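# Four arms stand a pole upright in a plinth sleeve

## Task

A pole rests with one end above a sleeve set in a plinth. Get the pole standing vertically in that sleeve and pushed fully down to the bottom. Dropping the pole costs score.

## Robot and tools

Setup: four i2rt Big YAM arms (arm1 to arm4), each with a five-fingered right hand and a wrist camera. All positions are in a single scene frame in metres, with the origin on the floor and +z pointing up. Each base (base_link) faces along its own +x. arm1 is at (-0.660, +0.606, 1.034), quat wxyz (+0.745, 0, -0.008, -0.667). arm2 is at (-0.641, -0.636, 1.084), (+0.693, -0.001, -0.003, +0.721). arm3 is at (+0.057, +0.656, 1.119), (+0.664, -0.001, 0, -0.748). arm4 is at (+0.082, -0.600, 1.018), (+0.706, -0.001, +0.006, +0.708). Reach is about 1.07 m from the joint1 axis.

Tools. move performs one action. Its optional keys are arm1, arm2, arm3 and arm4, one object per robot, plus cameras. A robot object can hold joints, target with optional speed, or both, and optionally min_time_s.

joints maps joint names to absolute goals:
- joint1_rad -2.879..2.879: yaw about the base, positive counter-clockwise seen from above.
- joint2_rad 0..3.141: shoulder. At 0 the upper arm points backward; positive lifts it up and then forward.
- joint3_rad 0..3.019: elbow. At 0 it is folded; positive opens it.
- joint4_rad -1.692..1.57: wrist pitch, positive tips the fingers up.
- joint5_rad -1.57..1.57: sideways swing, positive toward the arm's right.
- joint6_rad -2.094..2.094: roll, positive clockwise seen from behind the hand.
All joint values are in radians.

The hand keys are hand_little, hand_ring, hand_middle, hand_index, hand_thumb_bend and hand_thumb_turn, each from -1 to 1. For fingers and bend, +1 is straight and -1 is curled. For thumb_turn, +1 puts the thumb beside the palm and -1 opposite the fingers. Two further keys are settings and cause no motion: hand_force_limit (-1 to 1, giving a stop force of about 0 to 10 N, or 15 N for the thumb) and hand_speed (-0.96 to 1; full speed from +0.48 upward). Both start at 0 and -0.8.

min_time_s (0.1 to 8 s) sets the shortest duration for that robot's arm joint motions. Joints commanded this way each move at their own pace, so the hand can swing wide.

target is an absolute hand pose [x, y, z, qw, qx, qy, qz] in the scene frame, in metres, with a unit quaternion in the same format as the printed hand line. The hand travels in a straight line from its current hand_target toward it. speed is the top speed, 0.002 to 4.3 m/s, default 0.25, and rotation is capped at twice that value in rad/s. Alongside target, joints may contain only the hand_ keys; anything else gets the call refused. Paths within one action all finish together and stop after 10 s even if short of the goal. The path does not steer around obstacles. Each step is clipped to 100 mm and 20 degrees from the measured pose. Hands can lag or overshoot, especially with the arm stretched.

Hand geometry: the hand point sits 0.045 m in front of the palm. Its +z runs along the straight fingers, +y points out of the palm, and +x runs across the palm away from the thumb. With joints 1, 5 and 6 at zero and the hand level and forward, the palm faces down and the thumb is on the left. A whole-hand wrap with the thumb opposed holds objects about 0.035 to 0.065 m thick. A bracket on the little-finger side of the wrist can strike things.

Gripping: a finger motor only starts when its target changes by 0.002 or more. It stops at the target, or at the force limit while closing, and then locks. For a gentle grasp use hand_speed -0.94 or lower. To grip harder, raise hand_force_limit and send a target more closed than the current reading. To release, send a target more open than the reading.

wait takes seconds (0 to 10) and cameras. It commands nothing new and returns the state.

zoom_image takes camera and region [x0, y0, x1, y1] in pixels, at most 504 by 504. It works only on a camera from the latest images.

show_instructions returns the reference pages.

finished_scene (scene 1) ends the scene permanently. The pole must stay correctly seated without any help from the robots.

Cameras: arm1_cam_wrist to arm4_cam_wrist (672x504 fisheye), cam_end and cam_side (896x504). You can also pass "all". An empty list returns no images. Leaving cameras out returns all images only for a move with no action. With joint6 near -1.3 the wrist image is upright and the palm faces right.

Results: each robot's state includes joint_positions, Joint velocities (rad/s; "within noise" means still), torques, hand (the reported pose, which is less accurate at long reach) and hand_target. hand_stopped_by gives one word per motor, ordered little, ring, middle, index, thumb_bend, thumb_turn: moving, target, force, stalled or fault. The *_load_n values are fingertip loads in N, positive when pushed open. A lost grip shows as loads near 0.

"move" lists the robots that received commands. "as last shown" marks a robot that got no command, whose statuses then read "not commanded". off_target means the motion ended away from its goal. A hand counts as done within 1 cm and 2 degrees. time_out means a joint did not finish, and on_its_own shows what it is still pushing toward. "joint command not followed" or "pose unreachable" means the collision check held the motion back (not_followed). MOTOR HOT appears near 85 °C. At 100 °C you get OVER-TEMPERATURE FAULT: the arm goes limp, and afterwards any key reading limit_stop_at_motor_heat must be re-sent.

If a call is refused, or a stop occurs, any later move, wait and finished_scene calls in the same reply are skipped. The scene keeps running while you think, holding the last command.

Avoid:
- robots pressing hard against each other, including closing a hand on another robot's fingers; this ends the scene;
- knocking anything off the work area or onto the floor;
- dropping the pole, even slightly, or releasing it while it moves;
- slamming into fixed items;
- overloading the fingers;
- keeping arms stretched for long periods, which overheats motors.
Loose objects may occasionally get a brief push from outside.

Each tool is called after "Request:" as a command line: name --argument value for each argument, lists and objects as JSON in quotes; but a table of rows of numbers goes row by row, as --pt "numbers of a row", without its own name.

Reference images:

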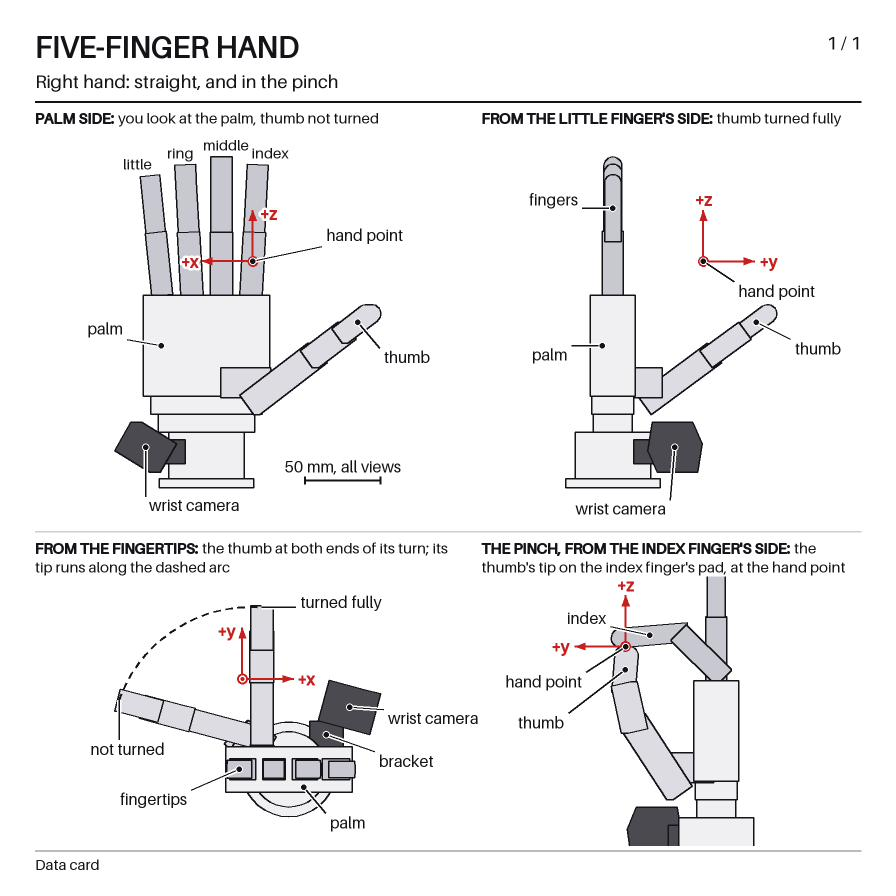

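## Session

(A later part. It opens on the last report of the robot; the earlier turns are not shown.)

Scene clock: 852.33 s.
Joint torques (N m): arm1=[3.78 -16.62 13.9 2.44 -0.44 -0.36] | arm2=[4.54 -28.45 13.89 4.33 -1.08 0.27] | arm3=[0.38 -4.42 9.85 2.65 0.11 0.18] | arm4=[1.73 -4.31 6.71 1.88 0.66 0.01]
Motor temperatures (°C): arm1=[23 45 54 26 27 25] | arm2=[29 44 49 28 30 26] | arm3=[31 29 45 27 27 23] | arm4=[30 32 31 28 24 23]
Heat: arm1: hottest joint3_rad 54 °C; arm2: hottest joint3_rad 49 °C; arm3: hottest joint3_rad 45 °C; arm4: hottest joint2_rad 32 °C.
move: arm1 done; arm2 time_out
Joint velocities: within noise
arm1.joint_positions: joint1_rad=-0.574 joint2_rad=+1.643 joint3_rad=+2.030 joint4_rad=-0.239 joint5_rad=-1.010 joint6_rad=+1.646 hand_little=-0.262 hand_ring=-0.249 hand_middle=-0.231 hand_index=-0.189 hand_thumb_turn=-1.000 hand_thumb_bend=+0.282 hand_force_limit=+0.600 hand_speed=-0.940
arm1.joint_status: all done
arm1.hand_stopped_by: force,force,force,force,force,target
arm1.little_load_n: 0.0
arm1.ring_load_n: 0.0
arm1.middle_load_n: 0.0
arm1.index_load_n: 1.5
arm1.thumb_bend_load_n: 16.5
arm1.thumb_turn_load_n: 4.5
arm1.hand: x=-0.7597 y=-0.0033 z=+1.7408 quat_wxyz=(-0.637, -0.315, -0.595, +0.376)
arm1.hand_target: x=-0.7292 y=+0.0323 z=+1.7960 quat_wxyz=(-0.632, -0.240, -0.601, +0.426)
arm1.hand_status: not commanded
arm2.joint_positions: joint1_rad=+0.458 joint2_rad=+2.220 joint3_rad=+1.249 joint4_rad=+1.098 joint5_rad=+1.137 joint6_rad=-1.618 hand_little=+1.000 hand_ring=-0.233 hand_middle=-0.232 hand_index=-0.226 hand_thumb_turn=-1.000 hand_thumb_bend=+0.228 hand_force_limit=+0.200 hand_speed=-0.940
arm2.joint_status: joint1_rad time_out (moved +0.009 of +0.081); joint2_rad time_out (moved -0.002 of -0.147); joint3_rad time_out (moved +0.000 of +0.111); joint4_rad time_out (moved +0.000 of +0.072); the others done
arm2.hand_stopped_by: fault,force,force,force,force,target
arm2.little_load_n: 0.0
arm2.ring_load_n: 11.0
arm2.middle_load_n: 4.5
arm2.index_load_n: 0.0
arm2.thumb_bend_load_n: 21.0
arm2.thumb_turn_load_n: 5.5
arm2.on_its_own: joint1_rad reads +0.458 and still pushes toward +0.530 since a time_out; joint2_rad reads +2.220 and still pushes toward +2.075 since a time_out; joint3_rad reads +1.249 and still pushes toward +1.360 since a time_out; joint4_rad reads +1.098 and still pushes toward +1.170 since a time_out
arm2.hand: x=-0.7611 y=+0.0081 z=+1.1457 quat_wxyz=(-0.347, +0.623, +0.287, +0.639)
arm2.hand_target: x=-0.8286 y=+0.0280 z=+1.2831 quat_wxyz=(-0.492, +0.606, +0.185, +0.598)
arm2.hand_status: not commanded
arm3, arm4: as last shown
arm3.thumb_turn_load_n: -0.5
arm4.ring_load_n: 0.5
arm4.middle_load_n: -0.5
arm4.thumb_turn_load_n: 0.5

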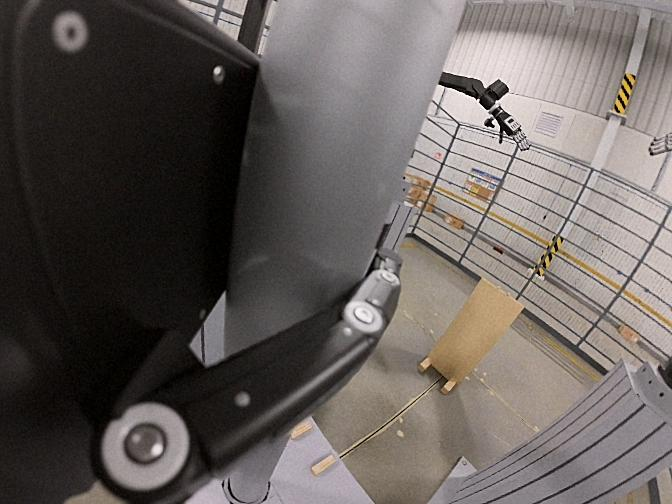

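Request:
move --arm1 '{"joints":{"joint1_rad":-0.53,"joint5_rad":-1.0},"min_time_s":3}' --cameras '["arm2_cam_wrist"]'

Request:
zoom_image --camera "arm2_cam_wrist" --region '[216, 462, 272, 504]'

Scene clock: 857.10 s.
Joint torques (N m): arm1=[5.42 -16.03 14.11 2.4 -0.2 -0.38] | arm2=[4.84 -28.22 13.67 4.46 -1.45 0.25] | arm3=[0.38 -4.54 9.88 2.65 0.11 0.18] | arm4=[1.55 -4.19 6.68 1.94 0.66 0.03]
Motor temperatures (°C): arm1=[23 45 53 26 27 25] | arm2=[29 44 49 28 31 26] | arm3=[31 29 45 27 27 23] | arm4=[30 32 31 28 24 23]
Heat: arm1: hottest joint3_rad 53 °C; arm2: hottest joint3_rad 49 °C; arm3: hottest joint3_rad 45 °C; arm4: hottest joint2_rad 32 °C.
move: arm1 done
Joint velocities: within noise
arm1.joint_positions: joint1_rad=-0.568 joint2_rad=+1.643 joint3_rad=+2.030 joint4_rad=-0.239 joint5_rad=-0.991 joint6_rad=+1.646 hand_little=-0.262 hand_ring=-0.249 hand_middle=-0.231 hand_index=-0.189 hand_thumb_turn=-1.000 hand_thumb_bend=+0.282 hand_force_limit=+0.600 hand_speed=-0.940
arm1.joint_status: all done
arm1.hand_stopped_by: force,force,force,force,force,target
arm1.little_load_n: 0.0
arm1.ring_load_n: 0.0
arm1.middle_load_n: 0.0
arm1.index_load_n: 2.0
arm1.thumb_bend_load_n: 16.5
arm1.thumb_turn_load_n: 4.5
arm1.hand: x=-0.7586 y=-0.0068 z=+1.7412 quat_wxyz=(-0.636, -0.319, -0.592, +0.380)
arm1.hand_target: x=-0.7180 y=+0.0273 z=+1.7976 quat_wxyz=(-0.635, -0.241, -0.598, +0.426)
arm1.hand_status: not commanded
arm2, arm3, arm4: as last shown
arm2.joint_positions: joint1_rad=+0.459 joint2_rad=+2.220 joint3_rad=+1.249 joint4_rad=+1.098 joint5_rad=+1.145 joint6_rad=-1.618 hand_little=+1.000 hand_ring=-0.233 hand_middle=-0.232 hand_index=-0.226 hand_thumb_turn=-1.000 hand_thumb_bend=+0.228 hand_force_limit=+0.200 hand_speed=-0.940
arm2.ring_load_n: 10.5
arm2.middle_load_n: 4.0
arm2.thumb_turn_load_n: 6.0
arm2.on_its_own: joint1_rad reads +0.459 and still pushes toward +0.530 since a time_out; joint2_rad reads +2.220 and still pushes toward +2.075 since a time_out; joint3_rad reads +1.249 and still pushes toward +1.360 since a time_out; joint4_rad reads +1.098 and still pushes toward +1.170 since a time_out; joint5_rad reads +1.145 and still pushes toward +1.115 since a time_out
arm2.hand: x=-0.7607 y=+0.0067 z=+1.1457 quat_wxyz=(-0.345, +0.625, +0.284, +0.640)
arm2.hand_target: x=-0.8288 y=+0.0280 z=+1.2831 quat_wxyz=(-0.492, +0.606, +0.185, +0.598)
arm3.thumb_turn_load_n: 0.0
arm4.ring_load_n: 0.0
arm4.middle_load_n: 0.0
arm4.thumb_turn_load_n: 0.0

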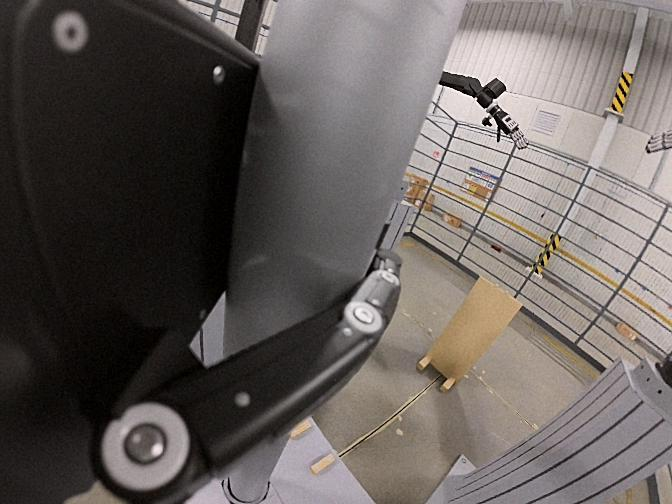

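Scaled by 9.000 from the camera's image (finer frame: 960x720).

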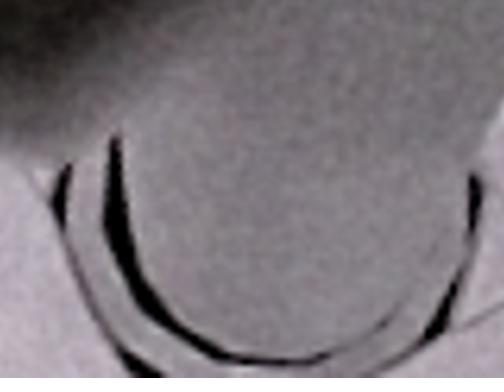

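Request:
move --arm1 '{"joints":{"joint1_rad":-0.56,"joint2_rad":1.59,"joint3_rad":2.2,"joint4_rad":-0.261,"joint5_rad":-0.99,"joint6_rad":1.63},"min_time_s":3.5}' --arm2 '{"joints":{"joint1_rad":0.467,"joint2_rad":1.97,"joint3_rad":1.38,"joint4_rad":1.177,"joint5_rad":1.14,"joint6_rad":-1.6},"min_time_s":3.5}' --cameras '["arm2_cam_wrist"]'

Request:
zoom_image --camera "arm2_cam_wrist" --region '[216, 462, 272, 504]'

Scene clock: 866.73 s.
Joint torques (N m): arm1=[1.61 -19.78 15.56 2.76 -0.01 0.06] | arm2=[-0.38 -34.2 14.02 5.29 -0.53 -0.04] | arm3=[0.44 -4.54 9.87 2.66 0.11 0.18] | arm4=[1.79 -4.25 6.68 1.92 0.66 0.02]
Motor temperatures (°C): arm1=[23 45 56 26 27 25] | arm2=[29 45 50 28 31 26] | arm3=[31 29 45 27 27 23] | arm4=[30 32 31 28 24 23]
Heat: arm1: hottest joint3_rad 56 °C; arm2: hottest joint3_rad 50 °C; arm3: hottest joint3_rad 45 °C; arm4: hottest joint2_rad 32 °C.
move: arm1 time_out; arm2 time_out
Joint velocities: within noise
arm1.joint_positions: joint1_rad=-0.559 joint2_rad=+1.659 joint3_rad=+2.083 joint4_rad=-0.284 joint5_rad=-0.989 joint6_rad=+1.627 hand_little=-0.262 hand_ring=-0.249 hand_middle=-0.231 hand_index=-0.188 hand_thumb_turn=-1.000 hand_thumb_bend=+0.282 hand_force_limit=+0.600 hand_speed=-0.940
arm1.joint_status: joint3_rad time_out (moved +0.053 of +0.170); the others done
arm1.hand_stopped_by: force,force,force,force,force,target
arm1.little_load_n: 0.0
arm1.ring_load_n: 0.0
arm1.middle_load_n: 0.0
arm1.index_load_n: 4.0
arm1.thumb_bend_load_n: 16.0
arm1.thumb_turn_load_n: 2.0
arm1.on_its_own: joint3_rad reads +2.083 and still pushes toward +2.196 since a time_out
arm1.hand: x=-0.7533 y=-0.0085 z=+1.7504 quat_wxyz=(-0.634, -0.314, -0.596, +0.381)
arm1.hand_target: x=-0.7229 y=+0.0589 z=+1.8413 quat_wxyz=(-0.633, -0.239, -0.585, +0.448)
arm1.hand_status: not commanded
arm2.joint_positions: joint1_rad=+0.463 joint2_rad=+2.197 joint3_rad=+1.249 joint4_rad=+1.083 joint5_rad=+1.148 joint6_rad=-1.594 hand_little=+1.000 hand_ring=-0.233 hand_middle=-0.232 hand_index=-0.226 hand_thumb_turn=-0.999 hand_thumb_bend=+0.228 hand_force_limit=+0.200 hand_speed=-0.940
arm2.joint_status: joint2_rad time_out (moved -0.023 of -0.250); joint3_rad time_out (moved +0.000 of +0.131); joint4_rad time_out (moved -0.015 of +0.079); the others done
arm2.hand_stopped_by: fault,force,force,force,force,target
arm2.little_load_n: 0.0
arm2.ring_load_n: 12.0
arm2.middle_load_n: 4.0
arm2.index_load_n: 0.0
arm2.thumb_bend_load_n: 21.5
arm2.thumb_turn_load_n: 9.0
arm2.on_its_own: joint2_rad reads +2.197 and still pushes toward +1.970 since a time_out; joint3_rad reads +1.249 and still pushes toward +1.362 since a time_out; joint4_rad reads +1.083 and still pushes toward +1.177 since a time_out
arm2.hand: x=-0.7643 y=+0.0074 z=+1.1565 quat_wxyz=(-0.356, +0.628, +0.275, +0.635)
arm2.hand_target: x=-0.7786 y=+0.0253 z=+1.3492 quat_wxyz=(-0.497, +0.609, +0.118, +0.607)
arm2.hand_status: not commanded
arm3, arm4: as last shown
arm4.thumb_bend_load_n: -0.5

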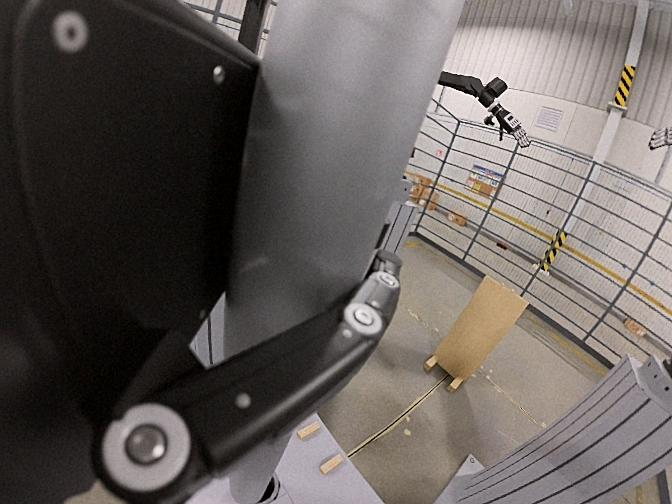

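Scaled by 9.000 from the camera's image (finer frame: 960x720).

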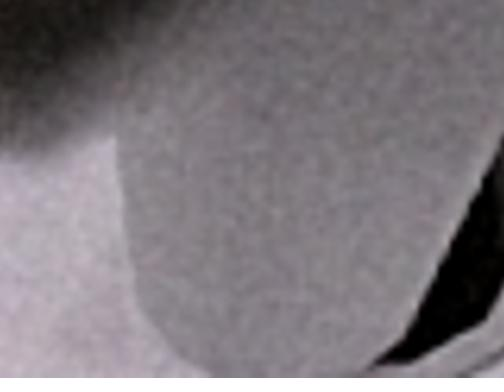

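Request:
zoom_image --camera "arm2_cam_wrist" --region '[210, 444, 290, 504]'

Scaled by 6.300 from the camera's image (finer frame: 960x720).

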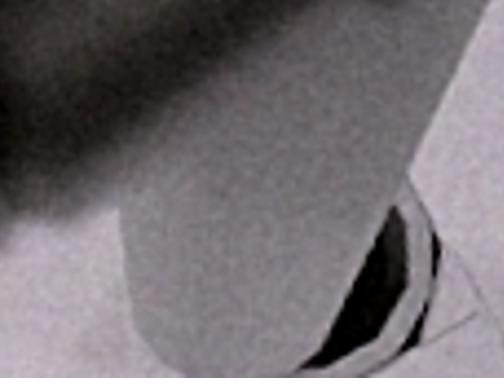

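Request:
move --cameras '["cam_side","cam_end"]'

Request:
zoom_image --camera "cam_side" --region '[350, 330, 420, 390]'

Request:
zoom_image --camera "cam_end" --region '[420, 330, 480, 390]'

Request:
zoom_image --camera "cam_side" --region '[330, 60, 390, 120]'

Request:
zoom_image --camera "cam_end" --region '[415, 85, 475, 145]'

Scene clock: 872.07 s.
Joint torques (N m): arm1=[2.14 -20.13 15.38 2.61 0.04 0.11] | arm2=[0.62 -34.32 14.08 5.23 -0.53 -0.06] | arm3=[0.38 -4.48 9.89 2.65 0.11 0.18] | arm4=[1.67 -4.13 6.74 1.84 0.66 0.02]
Motor temperatures (°C): arm1=[23 45 58 26 27 25] | arm2=[29 46 50 28 31 26] | arm3=[31 29 45 27 27 23] | arm4=[30 32 31 28 24 23]
Heat: arm1: hottest joint3_rad 58 °C; arm2: hottest joint3_rad 50 °C; arm3: hottest joint3_rad 45 °C; arm4: hottest joint2_rad 32 °C.
Joint velocities: within noise
arm1.joint_positions: joint1_rad=-0.559 joint2_rad=+1.659 joint3_rad=+2.083 joint4_rad=-0.284 joint5_rad=-0.989 joint6_rad=+1.627 hand_little=-0.262 hand_ring=-0.249 hand_middle=-0.231 hand_index=-0.188 hand_thumb_turn=-1.000 hand_thumb_bend=+0.282 hand_force_limit=+0.600 hand_speed=-0.940
arm1.joint_status: joint3_rad time_out (moved +0.053 of +0.170); the others done
arm1.hand_stopped_by: force,force,force,force,force,target
arm1.little_load_n: 0.0
arm1.ring_load_n: 0.0
arm1.middle_load_n: 0.0
arm1.index_load_n: 4.0
arm1.thumb_bend_load_n: 16.0
arm1.thumb_turn_load_n: 2.0
arm1.on_its_own: joint3_rad reads +2.083 and still pushes toward +2.196 since a time_out
arm1.hand: x=-0.7533 y=-0.0085 z=+1.7504 quat_wxyz=(-0.634, -0.314, -0.596, +0.381) (m; scene frame)
arm1.hand_target: x=-0.7229 y=+0.0589 z=+1.8413 quat_wxyz=(-0.633, -0.239, -0.585, +0.448) (m; scene frame)
arm1.hand_status: not commanded
arm2.joint_positions: joint1_rad=+0.463 joint2_rad=+2.197 joint3_rad=+1.249 joint4_rad=+1.083 joint5_rad=+1.148 joint6_rad=-1.594 hand_little=+1.000 hand_ring=-0.233 hand_middle=-0.232 hand_index=-0.226 hand_thumb_turn=-0.999 hand_thumb_bend=+0.228 hand_force_limit=+0.200 hand_speed=-0.940
arm2.joint_status: joint2_rad time_out (moved -0.023 of -0.250); joint3_rad time_out (moved +0.000 of +0.131); joint4_rad time_out (moved -0.015 of +0.079); the others done
arm2.hand_stopped_by: fault,force,force,force,force,target
arm2.little_load_n: 0.0
arm2.ring_load_n: 12.5
arm2.middle_load_n: 4.0
arm2.index_load_n: 0.0
arm2.thumb_bend_load_n: 21.5
arm2.thumb_turn_load_n: 9.0
arm2.on_its_own: joint2_rad reads +2.197 and still pushes toward +1.970 since a time_out; joint3_rad reads +1.249 and still pushes toward +1.362 since a time_out; joint4_rad reads +1.083 and still pushes toward +1.177 since a time_out
arm2.hand: x=-0.7643 y=+0.0074 z=+1.1565 quat_wxyz=(-0.356, +0.628, +0.275, +0.635) (m; scene frame)
arm2.hand_target: x=-0.7786 y=+0.0253 z=+1.3492 quat_wxyz=(-0.497, +0.609, +0.118, +0.607) (m; scene frame)
arm2.hand_status: not commanded
arm3.joint_positions: joint1_rad=+0.682 joint2_rad=+0.839 joint3_rad=+0.944 joint4_rad=-0.522 joint5_rad=+0.146 joint6_rad=+0.908 hand_little=+0.900 hand_ring=+0.900 hand_middle=+0.900 hand_index=+0.900 hand_thumb_turn=-1.000 hand_thumb_bend=+1.000 hand_force_limit=+0.200 hand_speed=-0.700
arm3.joint_status: not commanded
arm3.hand_stopped_by: target,target,target,target,target,target
arm3.little_load_n: 0.0
arm3.ring_load_n: 0.0
arm3.middle_load_n: 0.0
arm3.index_load_n: 0.0
arm3.thumb_bend_load_n: 0.0
arm3.thumb_turn_load_n: 0.0
arm3.hand: x=+0.3277 y=+0.2980 z=+1.4925 quat_wxyz=(-0.319, -0.182, -0.817, +0.445) (m; scene frame)
arm3.hand_target: x=+0.3299 y=+0.3000 z=+1.5000 quat_wxyz=(-0.330, -0.185, -0.809, +0.450) (m; scene frame)
arm3.hand_status: not commanded
arm4.joint_positions: joint1_rad=+0.682 joint2_rad=+1.024 joint3_rad=+1.487 joint4_rad=-1.210 joint5_rad=+0.994 joint6_rad=-0.276 hand_little=+0.900 hand_ring=+0.900 hand_middle=+0.900 hand_index=+0.900 hand_thumb_turn=-1.000 hand_thumb_bend=+1.000 hand_force_limit=+0.200 hand_speed=-0.500
arm4.joint_status: not commanded
arm4.hand_stopped_by: target,target,target,target,target,target
arm4.little_load_n: 0.0
arm4.ring_load_n: 0.0
arm4.middle_load_n: 0.0
arm4.index_load_n: 0.0
arm4.thumb_bend_load_n: 0.0
arm4.thumb_turn_load_n: 0.0
arm4.hand: x=+0.0042 y=-0.2491 z=+1.4964 quat_wxyz=(-0.430, +0.806, +0.203, +0.353) (m; scene frame)
arm4.hand_target: x=+0.0001 y=-0.2500 z=+1.5001 quat_wxyz=(-0.442, +0.803, +0.199, +0.347) (m; scene frame)
arm4.hand_status: not commanded
pictures: cam_end, cam_side

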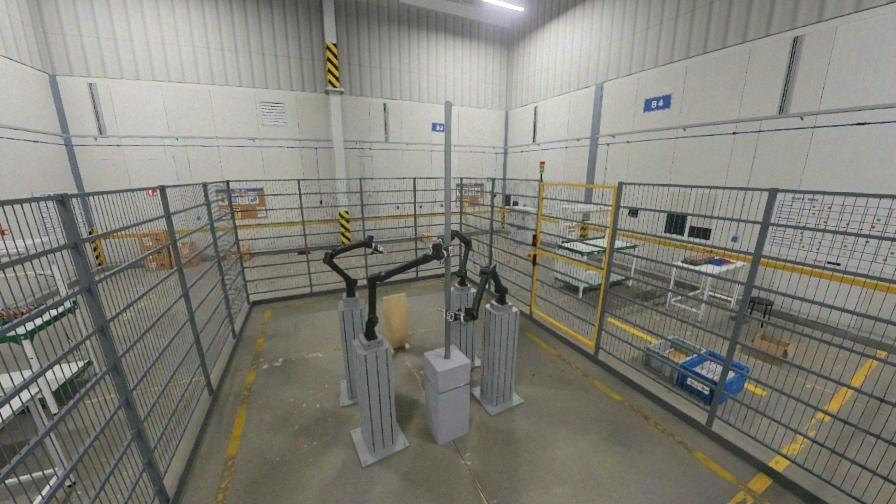

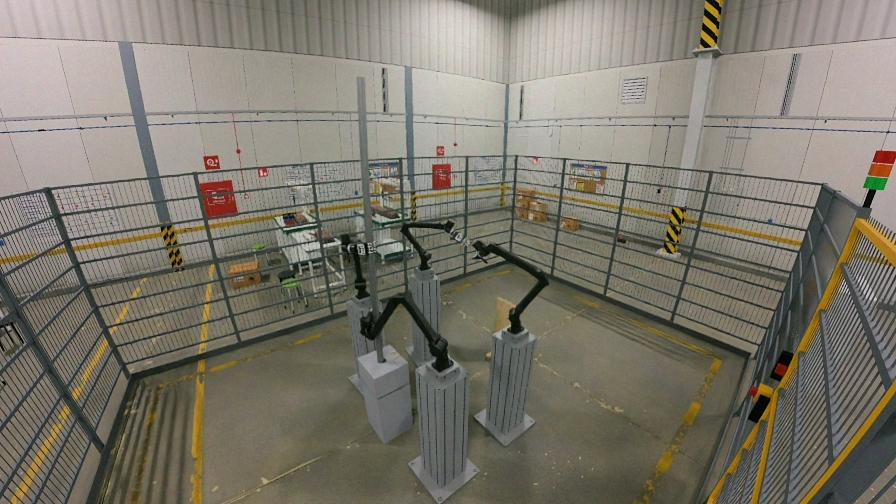

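Scaled by 7.200.

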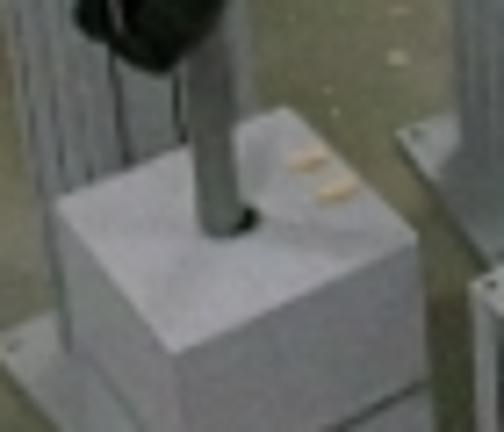

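Scaled by 8.400.

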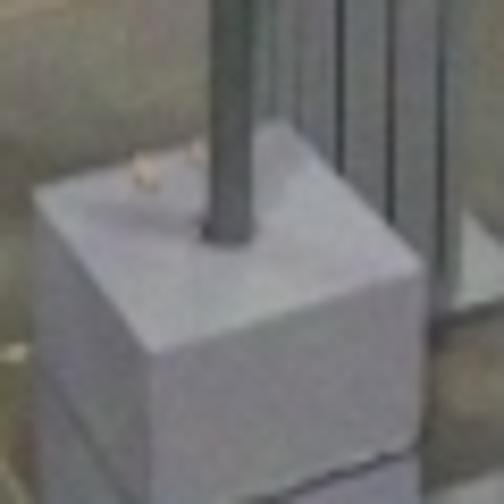

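Scaled by 8.400.

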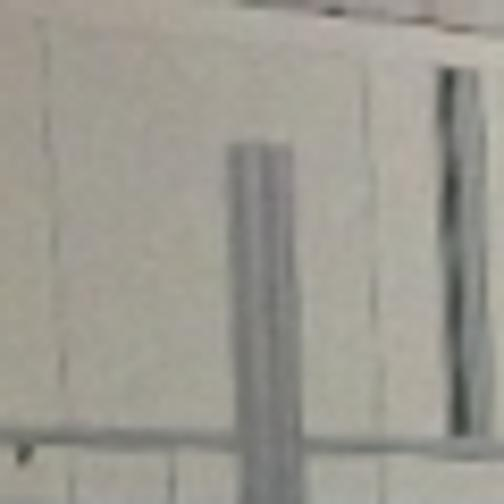

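Scaled by 8.400.

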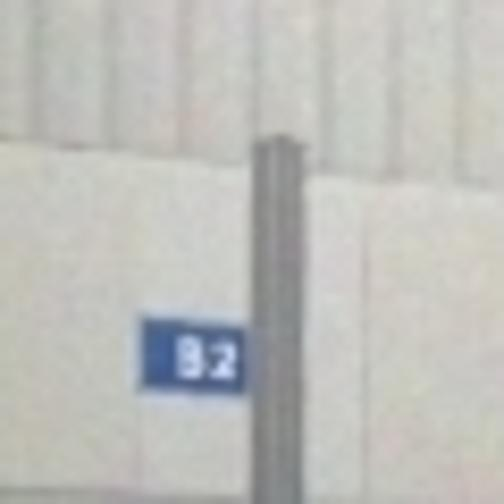

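Request:
zoom_image --camera "cam_side" --region '[90, 30, 250, 230]'

Request:
zoom_image --camera "cam_side" --region '[340, 60, 540, 260]'

Request:
zoom_image --camera "cam_side" --region '[640, 0, 760, 260]'

Scaled by 2.520.

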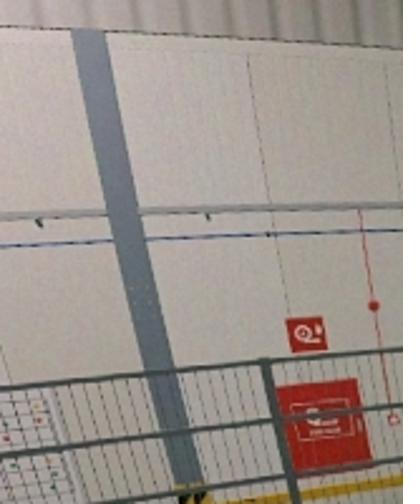

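Scaled by 2.520.

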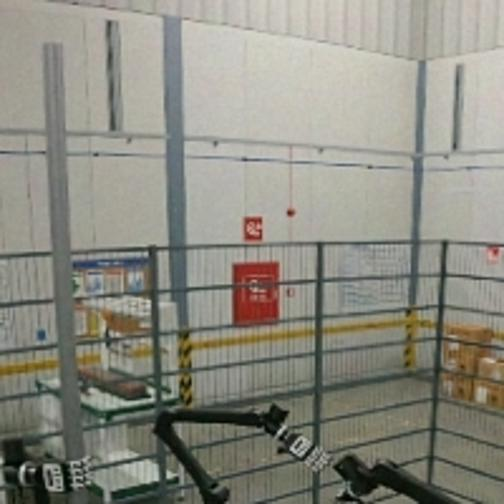

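Scaled by 1.938.

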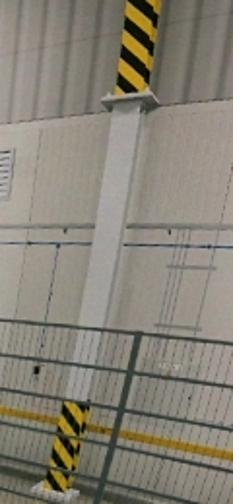

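Request:
wait --seconds 0.1 --cameras '["arm2_cam_wrist","cam_side","cam_end"]'

Request:
zoom_image --camera "arm2_cam_wrist" --region '[196, 434, 286, 504]'

Request:
zoom_image --camera "cam_side" --region '[350, 330, 420, 390]'

Request:
zoom_image --camera "cam_end" --region '[420, 330, 480, 390]'

Scene clock: 880.17 s.
Joint torques (N m): arm1=[2.26 -20.19 15.51 2.54 0.01 0.08] | arm2=[0.26 -34.08 14.06 5.22 -0.49 -0.04] | arm3=[0.38 -4.54 9.88 2.65 0.11 0.18] | arm4=[1.96 -4.37 6.72 1.87 0.66 0.03]
Motor temperatures (°C): arm1=[23 45 61 26 26 25] | arm2=[29 47 50 28 30 26] | arm3=[31 29 45 27 27 23] | arm4=[30 32 31 28 24 23]
Heat: arm1: hottest joint3_rad 61 °C; arm2: hottest joint3_rad 50 °C; arm3: hottest joint3_rad 45 °C; arm4: hottest joint2_rad 32 °C.
Joint velocities: within noise
arm1.joint_positions: joint1_rad=-0.559 joint2_rad=+1.659 joint3_rad=+2.083 joint4_rad=-0.284 joint5_rad=-0.989 joint6_rad=+1.627 hand_little=-0.262 hand_ring=-0.249 hand_middle=-0.231 hand_index=-0.188 hand_thumb_turn=-1.000 hand_thumb_bend=+0.282 hand_force_limit=+0.600 hand_speed=-0.940
arm1.joint_status: joint3_rad time_out (moved +0.053 of +0.170); the others done
arm1.hand_stopped_by: force,force,force,force,force,target
arm1.little_load_n: 0.0
arm1.ring_load_n: 0.0
arm1.middle_load_n: 0.0
arm1.index_load_n: 4.0
arm1.thumb_bend_load_n: 16.0
arm1.thumb_turn_load_n: 2.0
arm1.on_its_own: joint3_rad reads +2.083 and still pushes toward +2.196 since a time_out
arm1.hand: x=-0.7533 y=-0.0085 z=+1.7504 quat_wxyz=(-0.634, -0.314, -0.596, +0.381)
arm1.hand_target: x=-0.7229 y=+0.0589 z=+1.8413 quat_wxyz=(-0.633, -0.239, -0.585, +0.448)
arm1.hand_status: not commanded
arm2.joint_positions: joint1_rad=+0.463 joint2_rad=+2.197 joint3_rad=+1.249 joint4_rad=+1.083 joint5_rad=+1.148 joint6_rad=-1.594 hand_little=+1.000 hand_ring=-0.233 hand_middle=-0.232 hand_index=-0.226 hand_thumb_turn=-0.999 hand_thumb_bend=+0.228 hand_force_limit=+0.200 hand_speed=-0.940
arm2.joint_status: joint2_rad time_out (moved -0.023 of -0.250); joint3_rad time_out (moved +0.000 of +0.131); joint4_rad time_out (moved -0.015 of +0.079); the others done
arm2.hand_stopped_by: fault,force,force,force,force,target
arm2.little_load_n: 0.0
arm2.ring_load_n: 12.5
arm2.middle_load_n: 4.0
arm2.index_load_n: 0.0
arm2.thumb_bend_load_n: 21.5
arm2.thumb_turn_load_n: 9.0
arm2.on_its_own: joint2_rad reads +2.197 and still pushes toward +1.970 since a time_out; joint3_rad reads +1.249 and still pushes toward +1.362 since a time_out; joint4_rad reads +1.083 and still pushes toward +1.177 since a time_out
arm2.hand: x=-0.7643 y=+0.0074 z=+1.1565 quat_wxyz=(-0.356, +0.628, +0.275, +0.635)
arm2.hand_target: x=-0.7786 y=+0.0253 z=+1.3492 quat_wxyz=(-0.497, +0.609, +0.118, +0.607)
arm2.hand_status: not commanded
arm3.joint_positions: joint1_rad=+0.682 joint2_rad=+0.839 joint3_rad=+0.944 joint4_rad=-0.522 joint5_rad=+0.146 joint6_rad=+0.908 hand_little=+0.900 hand_ring=+0.900 hand_middle=+0.900 hand_index=+0.900 hand_thumb_turn=-1.000 hand_thumb_bend=+1.000 hand_force_limit=+0.200 hand_speed=-0.700
arm3.joint_status: not commanded
arm3.hand_stopped_by: target,target,target,target,target,target
arm3.little_load_n: 0.0
arm3.ring_load_n: 0.0
arm3.middle_load_n: 0.0
arm3.index_load_n: 0.0
arm3.thumb_bend_load_n: 0.0
arm3.thumb_turn_load_n: 0.0
arm3.hand: x=+0.3277 y=+0.2980 z=+1.4925 quat_wxyz=(-0.319, -0.182, -0.817, +0.445)
arm3.hand_target: x=+0.3299 y=+0.3000 z=+1.5000 quat_wxyz=(-0.330, -0.185, -0.809, +0.450)
arm3.hand_status: not commanded
arm4.joint_positions: joint1_rad=+0.682 joint2_rad=+1.024 joint3_rad=+1.487 joint4_rad=-1.210 joint5_rad=+0.994 joint6_rad=-0.276 hand_little=+0.900 hand_ring=+0.900 hand_middle=+0.900 hand_index=+0.900 hand_thumb_turn=-1.000 hand_thumb_bend=+1.000 hand_force_limit=+0.200 hand_speed=-0.500
arm4.joint_status: not commanded
arm4.hand_stopped_by: target,target,target,target,target,target
arm4.little_load_n: 0.0
arm4.ring_load_n: 0.0
arm4.middle_load_n: 0.0
arm4.index_load_n: 0.0
arm4.thumb_bend_load_n: 0.0
arm4.thumb_turn_load_n: 0.0
arm4.hand: x=+0.0042 y=-0.2491 z=+1.4964 quat_wxyz=(-0.430, +0.806, +0.203, +0.353)
arm4.hand_target: x=+0.0001 y=-0.2500 z=+1.5001 quat_wxyz=(-0.442, +0.803, +0.199, +0.347)
arm4.hand_status: not commanded
wait: 0.10 s; at rest from the start
pictures: arm2_cam_wrist, cam_end, cam_side

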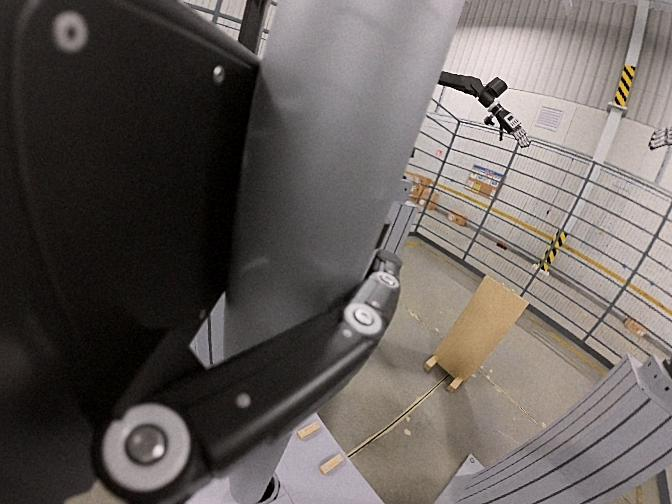

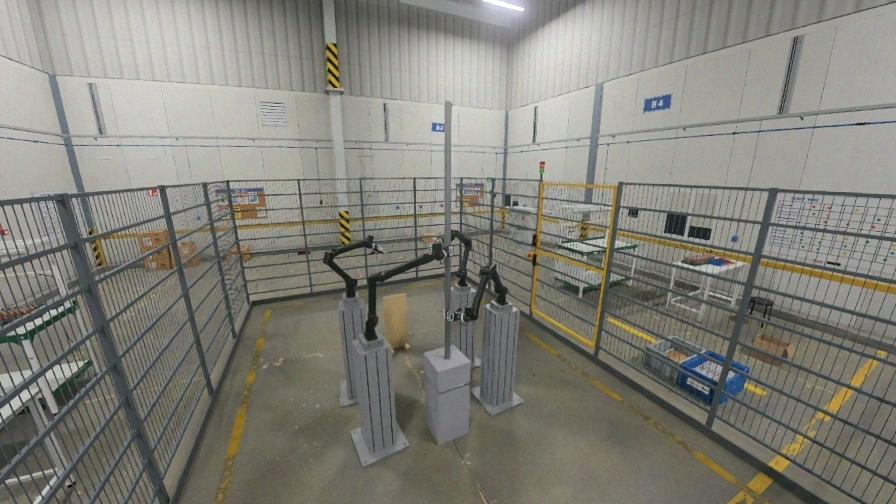

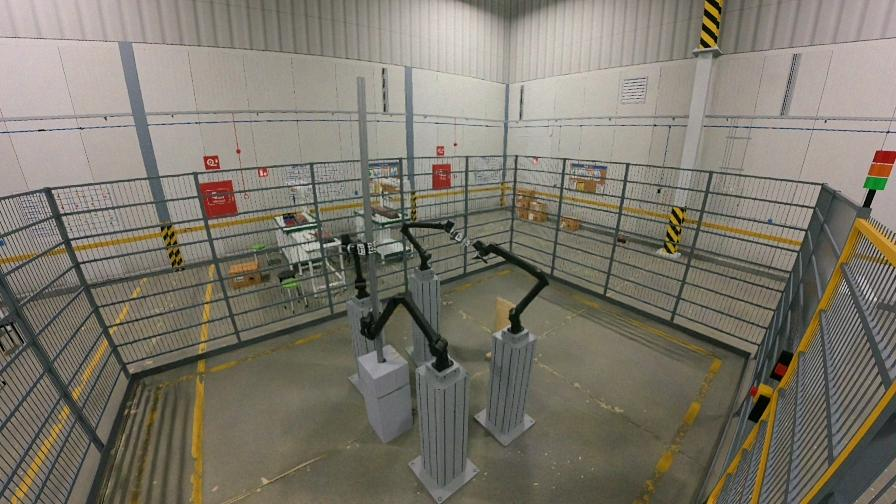

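Scaled by 5.600 from the camera's image (finer frame: 960x720).

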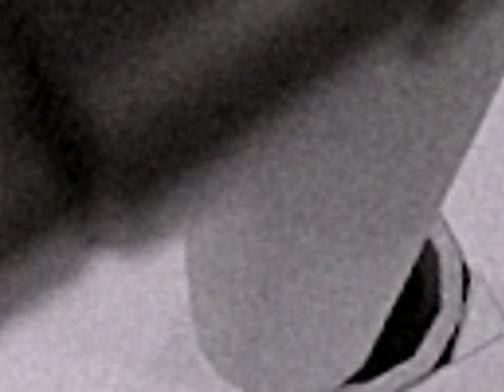

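Scaled by 7.200.

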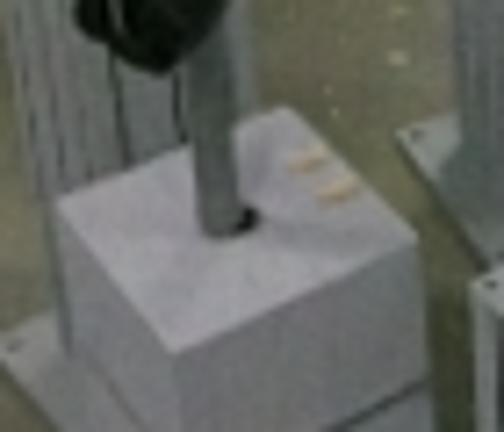

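Scaled by 8.400.

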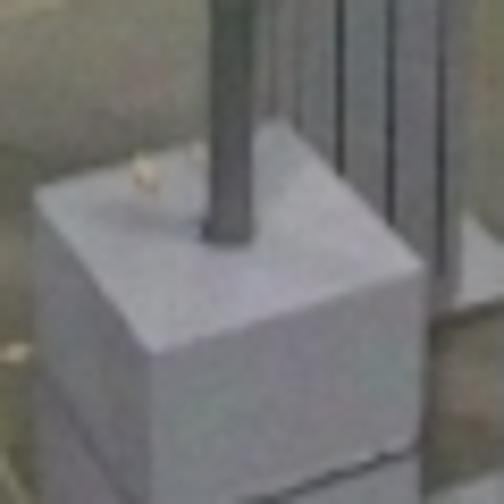

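Request:
move --arm1 '{"joints": {"joint1_rad": -0.548, "joint2_rad": 1.604, "joint3_rad": 2.25, "joint4_rad": -0.31, "joint5_rad": -0.98, "joint6_rad": 1.63}, "min_time_s": 3}' --arm2 '{"joints": {"joint1_rad": 0.443, "joint2_rad": 1.93, "joint3_rad": 1.337, "joint4_rad": 1.16, "joint5_rad": 1.122, "joint6_rad": -1.6}, "min_time_s": 3}' --cameras '["arm2_cam_wrist", "cam_side"]'

Request:
zoom_image --camera "arm2_cam_wrist" --region '[196, 434, 286, 504]'

Request:
zoom_image --camera "cam_side" --region '[350, 330, 420, 390]'

Scene clock: 891.77 s.
Joint torques (N m): arm1=[2.2 -19.37 15.27 2.71 0.11 0.13] | arm2=[-0.67 -35.19 12.42 5.33 -0.65 -0.03] | arm3=[0.26 -4.48 9.89 2.65 0.11 0.18] | arm4=[1.73 -4.31 6.72 1.83 0.67 0.03]
Motor temperatures (°C): arm1=[23 46 62 26 26 24] | arm2=[29 48 50 28 30 26] | arm3=[31 29 45 27 27 23] | arm4=[30 32 31 28 24 23]
Heat: arm1: hottest joint3_rad 62 °C; arm2: hottest joint3_rad 50 °C; arm3: hottest joint3_rad 45 °C; arm4: hottest joint2_rad 32 °C.
move: arm1 time_out; arm2 time_out
Joint velocities: within noise
arm1.joint_positions: joint1_rad=-0.550 joint2_rad=+1.663 joint3_rad=+2.133 joint4_rad=-0.332 joint5_rad=-0.981 joint6_rad=+1.625 hand_little=-0.262 hand_ring=-0.249 hand_middle=-0.231 hand_index=-0.188 hand_thumb_turn=-1.000 hand_thumb_bend=+0.282 hand_force_limit=+0.600 hand_speed=-0.940
arm1.joint_status: joint3_rad time_out (moved +0.049 of +0.167); the others done
arm1.hand_stopped_by: force,force,force,force,force,target
arm1.little_load_n: 0.0
arm1.ring_load_n: 0.0
arm1.middle_load_n: 0.0
arm1.index_load_n: 4.5
arm1.thumb_bend_load_n: 16.0
arm1.thumb_turn_load_n: 2.0
arm1.on_its_own: joint3_rad reads +2.133 and still pushes toward +2.245 since a time_out
arm1.hand: x=-0.7460 y=-0.0049 z=+1.7654 quat_wxyz=(-0.634, -0.314, -0.596, +0.380)
arm1.hand_target: x=-0.7172 y=+0.0580 z=+1.8500 quat_wxyz=(-0.635, -0.244, -0.585, +0.442)
arm1.hand_status: not commanded
arm2.joint_positions: joint1_rad=+0.449 joint2_rad=+2.167 joint3_rad=+1.249 joint4_rad=+1.060 joint5_rad=+1.133 joint6_rad=-1.594 hand_little=+1.000 hand_ring=-0.233 hand_middle=-0.232 hand_index=-0.226 hand_thumb_turn=-0.999 hand_thumb_bend=+0.228 hand_force_limit=+0.200 hand_speed=-0.940
arm2.joint_status: joint2_rad time_out (moved -0.030 of -0.267); joint4_rad time_out (moved -0.023 of +0.077); the others done
arm2.hand_stopped_by: fault,force,force,force,force,target
arm2.little_load_n: 0.0
arm2.ring_load_n: 13.0
arm2.middle_load_n: 4.0
arm2.index_load_n: 0.0
arm2.thumb_bend_load_n: 22.0
arm2.thumb_turn_load_n: 8.5
arm2.on_its_own: joint2_rad reads +2.167 and still pushes toward +1.930 since a time_out; joint4_rad reads +1.060 and still pushes toward +1.160 since a time_out
arm2.hand: x=-0.7581 y=+0.0125 z=+1.1725 quat_wxyz=(-0.358, +0.627, +0.273, +0.636)
arm2.hand_target: x=-0.7600 y=+0.0222 z=+1.3638 quat_wxyz=(-0.494, +0.606, +0.116, +0.612)
arm2.hand_status: not commanded
arm3, arm4: as last shown
arm4.index_load_n: 0.5

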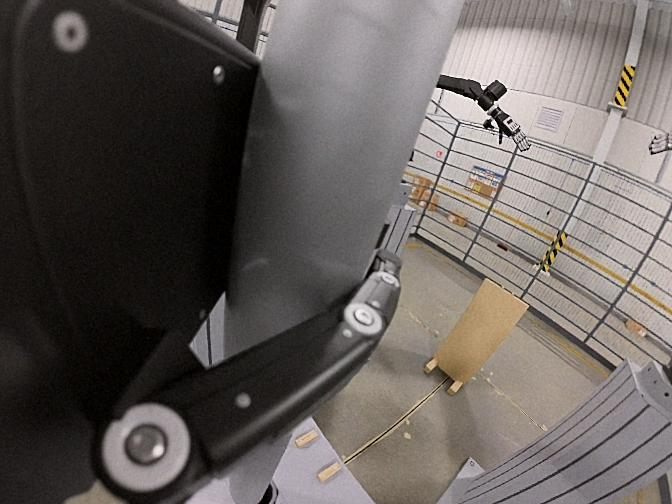

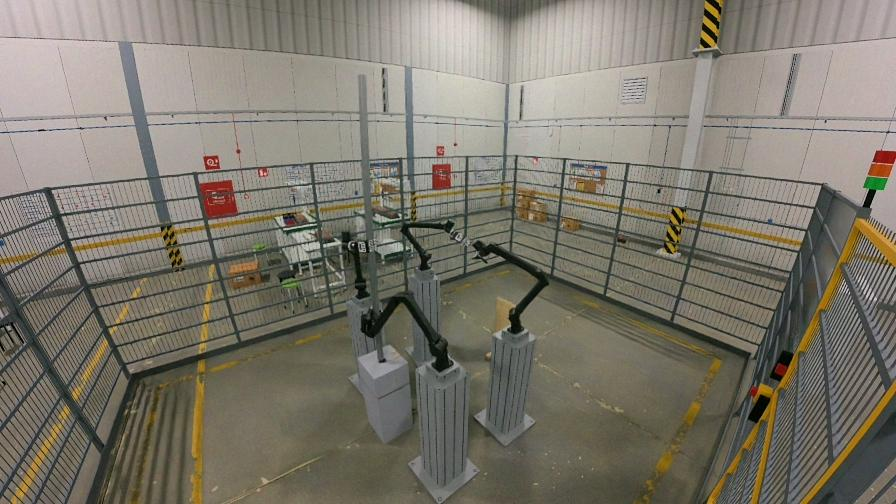

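Scaled by 5.600 from the camera's image (finer frame: 960x720).

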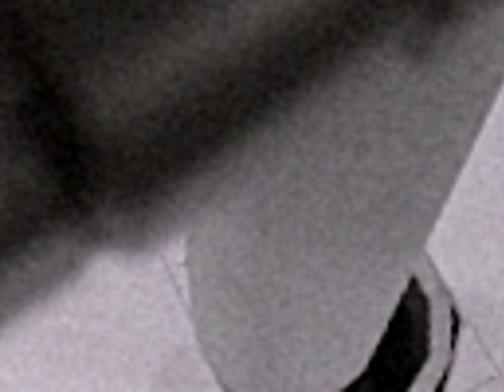

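Scaled by 7.200.

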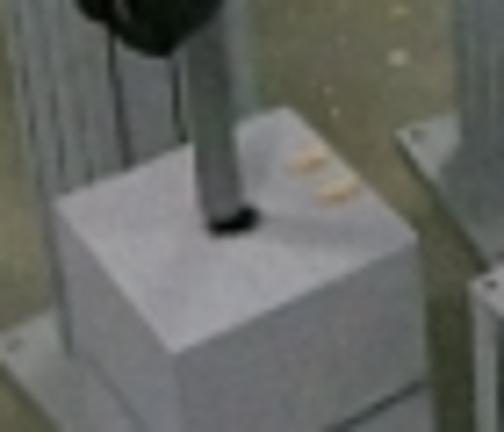

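Request:
move --arm1 '{"joints": {"joint1_rad": -0.55, "joint2_rad": 1.537, "joint3_rad": 2.114, "joint4_rad": -0.259, "joint5_rad": -0.981, "joint6_rad": 1.63}, "min_time_s": 3}' --arm2 '{"joints": {"joint1_rad": 0.438, "joint2_rad": 2.037, "joint3_rad": 1.275, "joint4_rad": 1.19, "joint5_rad": 1.115, "joint6_rad": -1.6}, "min_time_s": 3}' --cameras '["arm2_cam_wrist", "cam_side"]'

Request:
zoom_image --camera "arm2_cam_wrist" --region '[196, 434, 286, 504]'

Request:
zoom_image --camera "cam_side" --region '[350, 330, 420, 390]'

Scene clock: 901.73 s.
Joint torques (N m): arm1=[1.73 -23.59 10.09 4.08 0.08 0.32] | arm2=[-0.85 -28.51 10.07 6.13 -0.27 -0.23] | arm3=[0.32 -4.42 9.89 2.62 0.11 0.18] | arm4=[1.61 -4.01 6.72 1.87 0.65 0.01]
Motor temperatures (°C): arm1=[23 46 61 26 26 24] | arm2=[29 46 48 28 30 26] | arm3=[31 29 45 27 27 23] | arm4=[30 32 31 28 24 23]
Heat: arm1: hottest joint3_rad 61 °C; arm2: hottest joint3_rad 48 °C; arm3: hottest joint3_rad 45 °C; arm4: hottest joint2_rad 32 °C.
move: arm1 time_out; arm2 time_out
Joint velocities: within noise
arm1.joint_positions: joint1_rad=-0.550 joint2_rad=+1.655 joint3_rad=+2.078 joint4_rad=-0.322 joint5_rad=-0.982 joint6_rad=+1.604 hand_little=-0.262 hand_ring=-0.249 hand_middle=-0.231 hand_index=-0.189 hand_thumb_turn=-1.000 hand_thumb_bend=+0.282 hand_force_limit=+0.600 hand_speed=-0.940
arm1.joint_status: joint4_rad time_out (moved +0.010 of +0.073); the others done
arm1.hand_stopped_by: force,force,force,force,force,target
arm1.little_load_n: 0.0
arm1.ring_load_n: 0.0
arm1.middle_load_n: 0.5
arm1.index_load_n: 0.5
arm1.thumb_bend_load_n: 17.0
arm1.thumb_turn_load_n: 0.0
arm1.on_its_own: joint4_rad reads -0.322 and still pushes toward -0.259 since a time_out
arm1.hand: x=-0.7479 y=-0.0108 z=+1.7441 quat_wxyz=(-0.629, -0.321, -0.601, +0.374)
arm1.hand_target: x=-0.7136 y=+0.0678 z=+1.8331 quat_wxyz=(-0.634, -0.249, -0.586, +0.439)
arm1.hand_status: not commanded
arm2.joint_positions: joint1_rad=+0.446 joint2_rad=+2.190 joint3_rad=+1.214 joint4_rad=+1.073 joint5_rad=+1.118 joint6_rad=-1.574 hand_little=+1.000 hand_ring=-0.233 hand_middle=-0.232 hand_index=-0.226 hand_thumb_turn=-0.999 hand_thumb_bend=+0.228 hand_force_limit=+0.200 hand_speed=-0.940
arm2.joint_status: joint2_rad time_out (moved +0.022 of -0.130); joint4_rad time_out (moved +0.013 of +0.130); the others done
arm2.hand_stopped_by: fault,force,force,force,force,target
arm2.little_load_n: 0.0
arm2.ring_load_n: 9.0
arm2.middle_load_n: 3.5
arm2.index_load_n: 0.0
arm2.thumb_bend_load_n: 20.5
arm2.thumb_turn_load_n: 10.5
arm2.on_its_own: joint2_rad reads +2.190 and still pushes toward +2.037 since a time_out; joint4_rad reads +1.073 and still pushes toward +1.190 since a time_out
arm2.hand: x=-0.7525 y=+0.0046 z=+1.1479 quat_wxyz=(-0.353, +0.628, +0.286, +0.632)
arm2.hand_target: x=-0.7557 y=+0.0215 z=+1.2766 quat_wxyz=(-0.452, +0.614, +0.170, +0.624)
arm2.hand_status: not commanded
arm3, arm4: as last shown
arm4.index_load_n: 0.0

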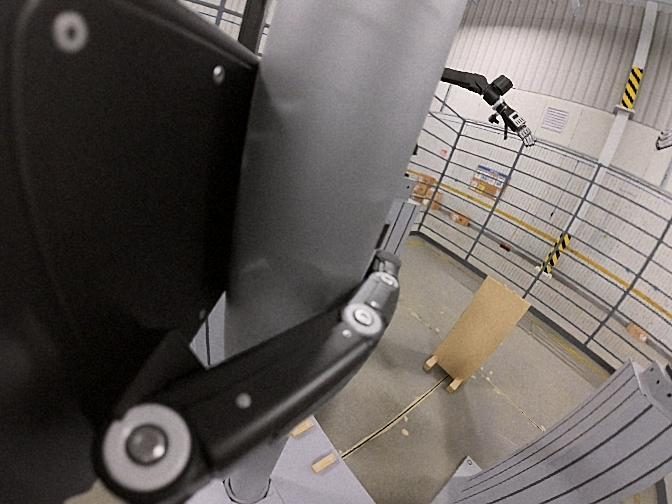

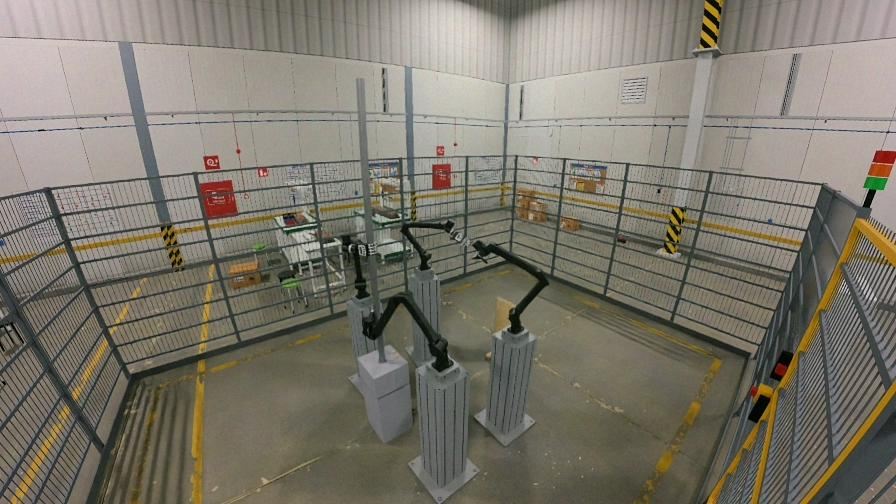

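Scaled by 5.600 from the camera's image (finer frame: 960x720).

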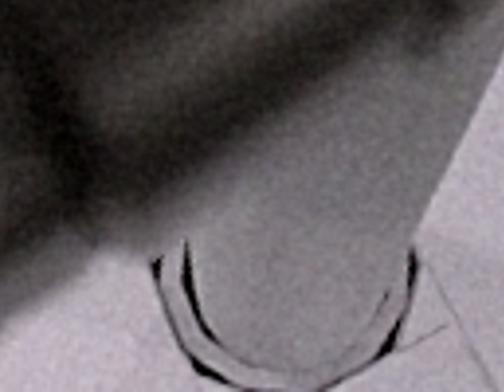

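Scaled by 7.200.

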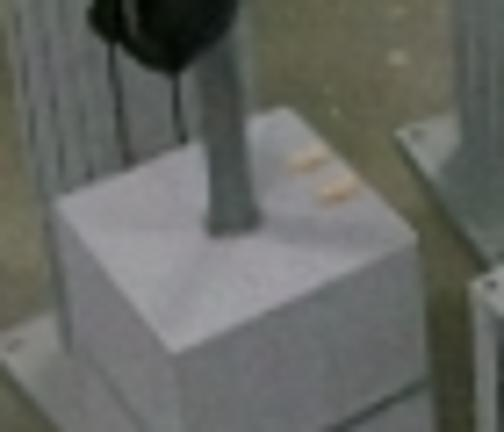

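Request:
zoom_image --camera "arm2_cam_wrist" --region '[220, 472, 272, 504]'

Scaled by 9.692 from the camera's image (finer frame: 960x720).

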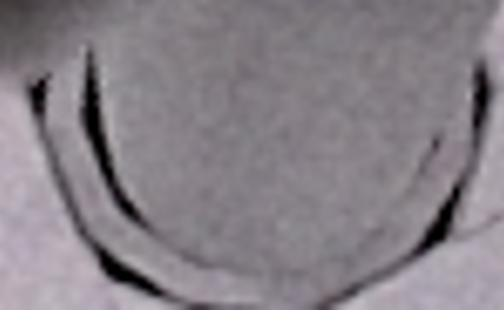

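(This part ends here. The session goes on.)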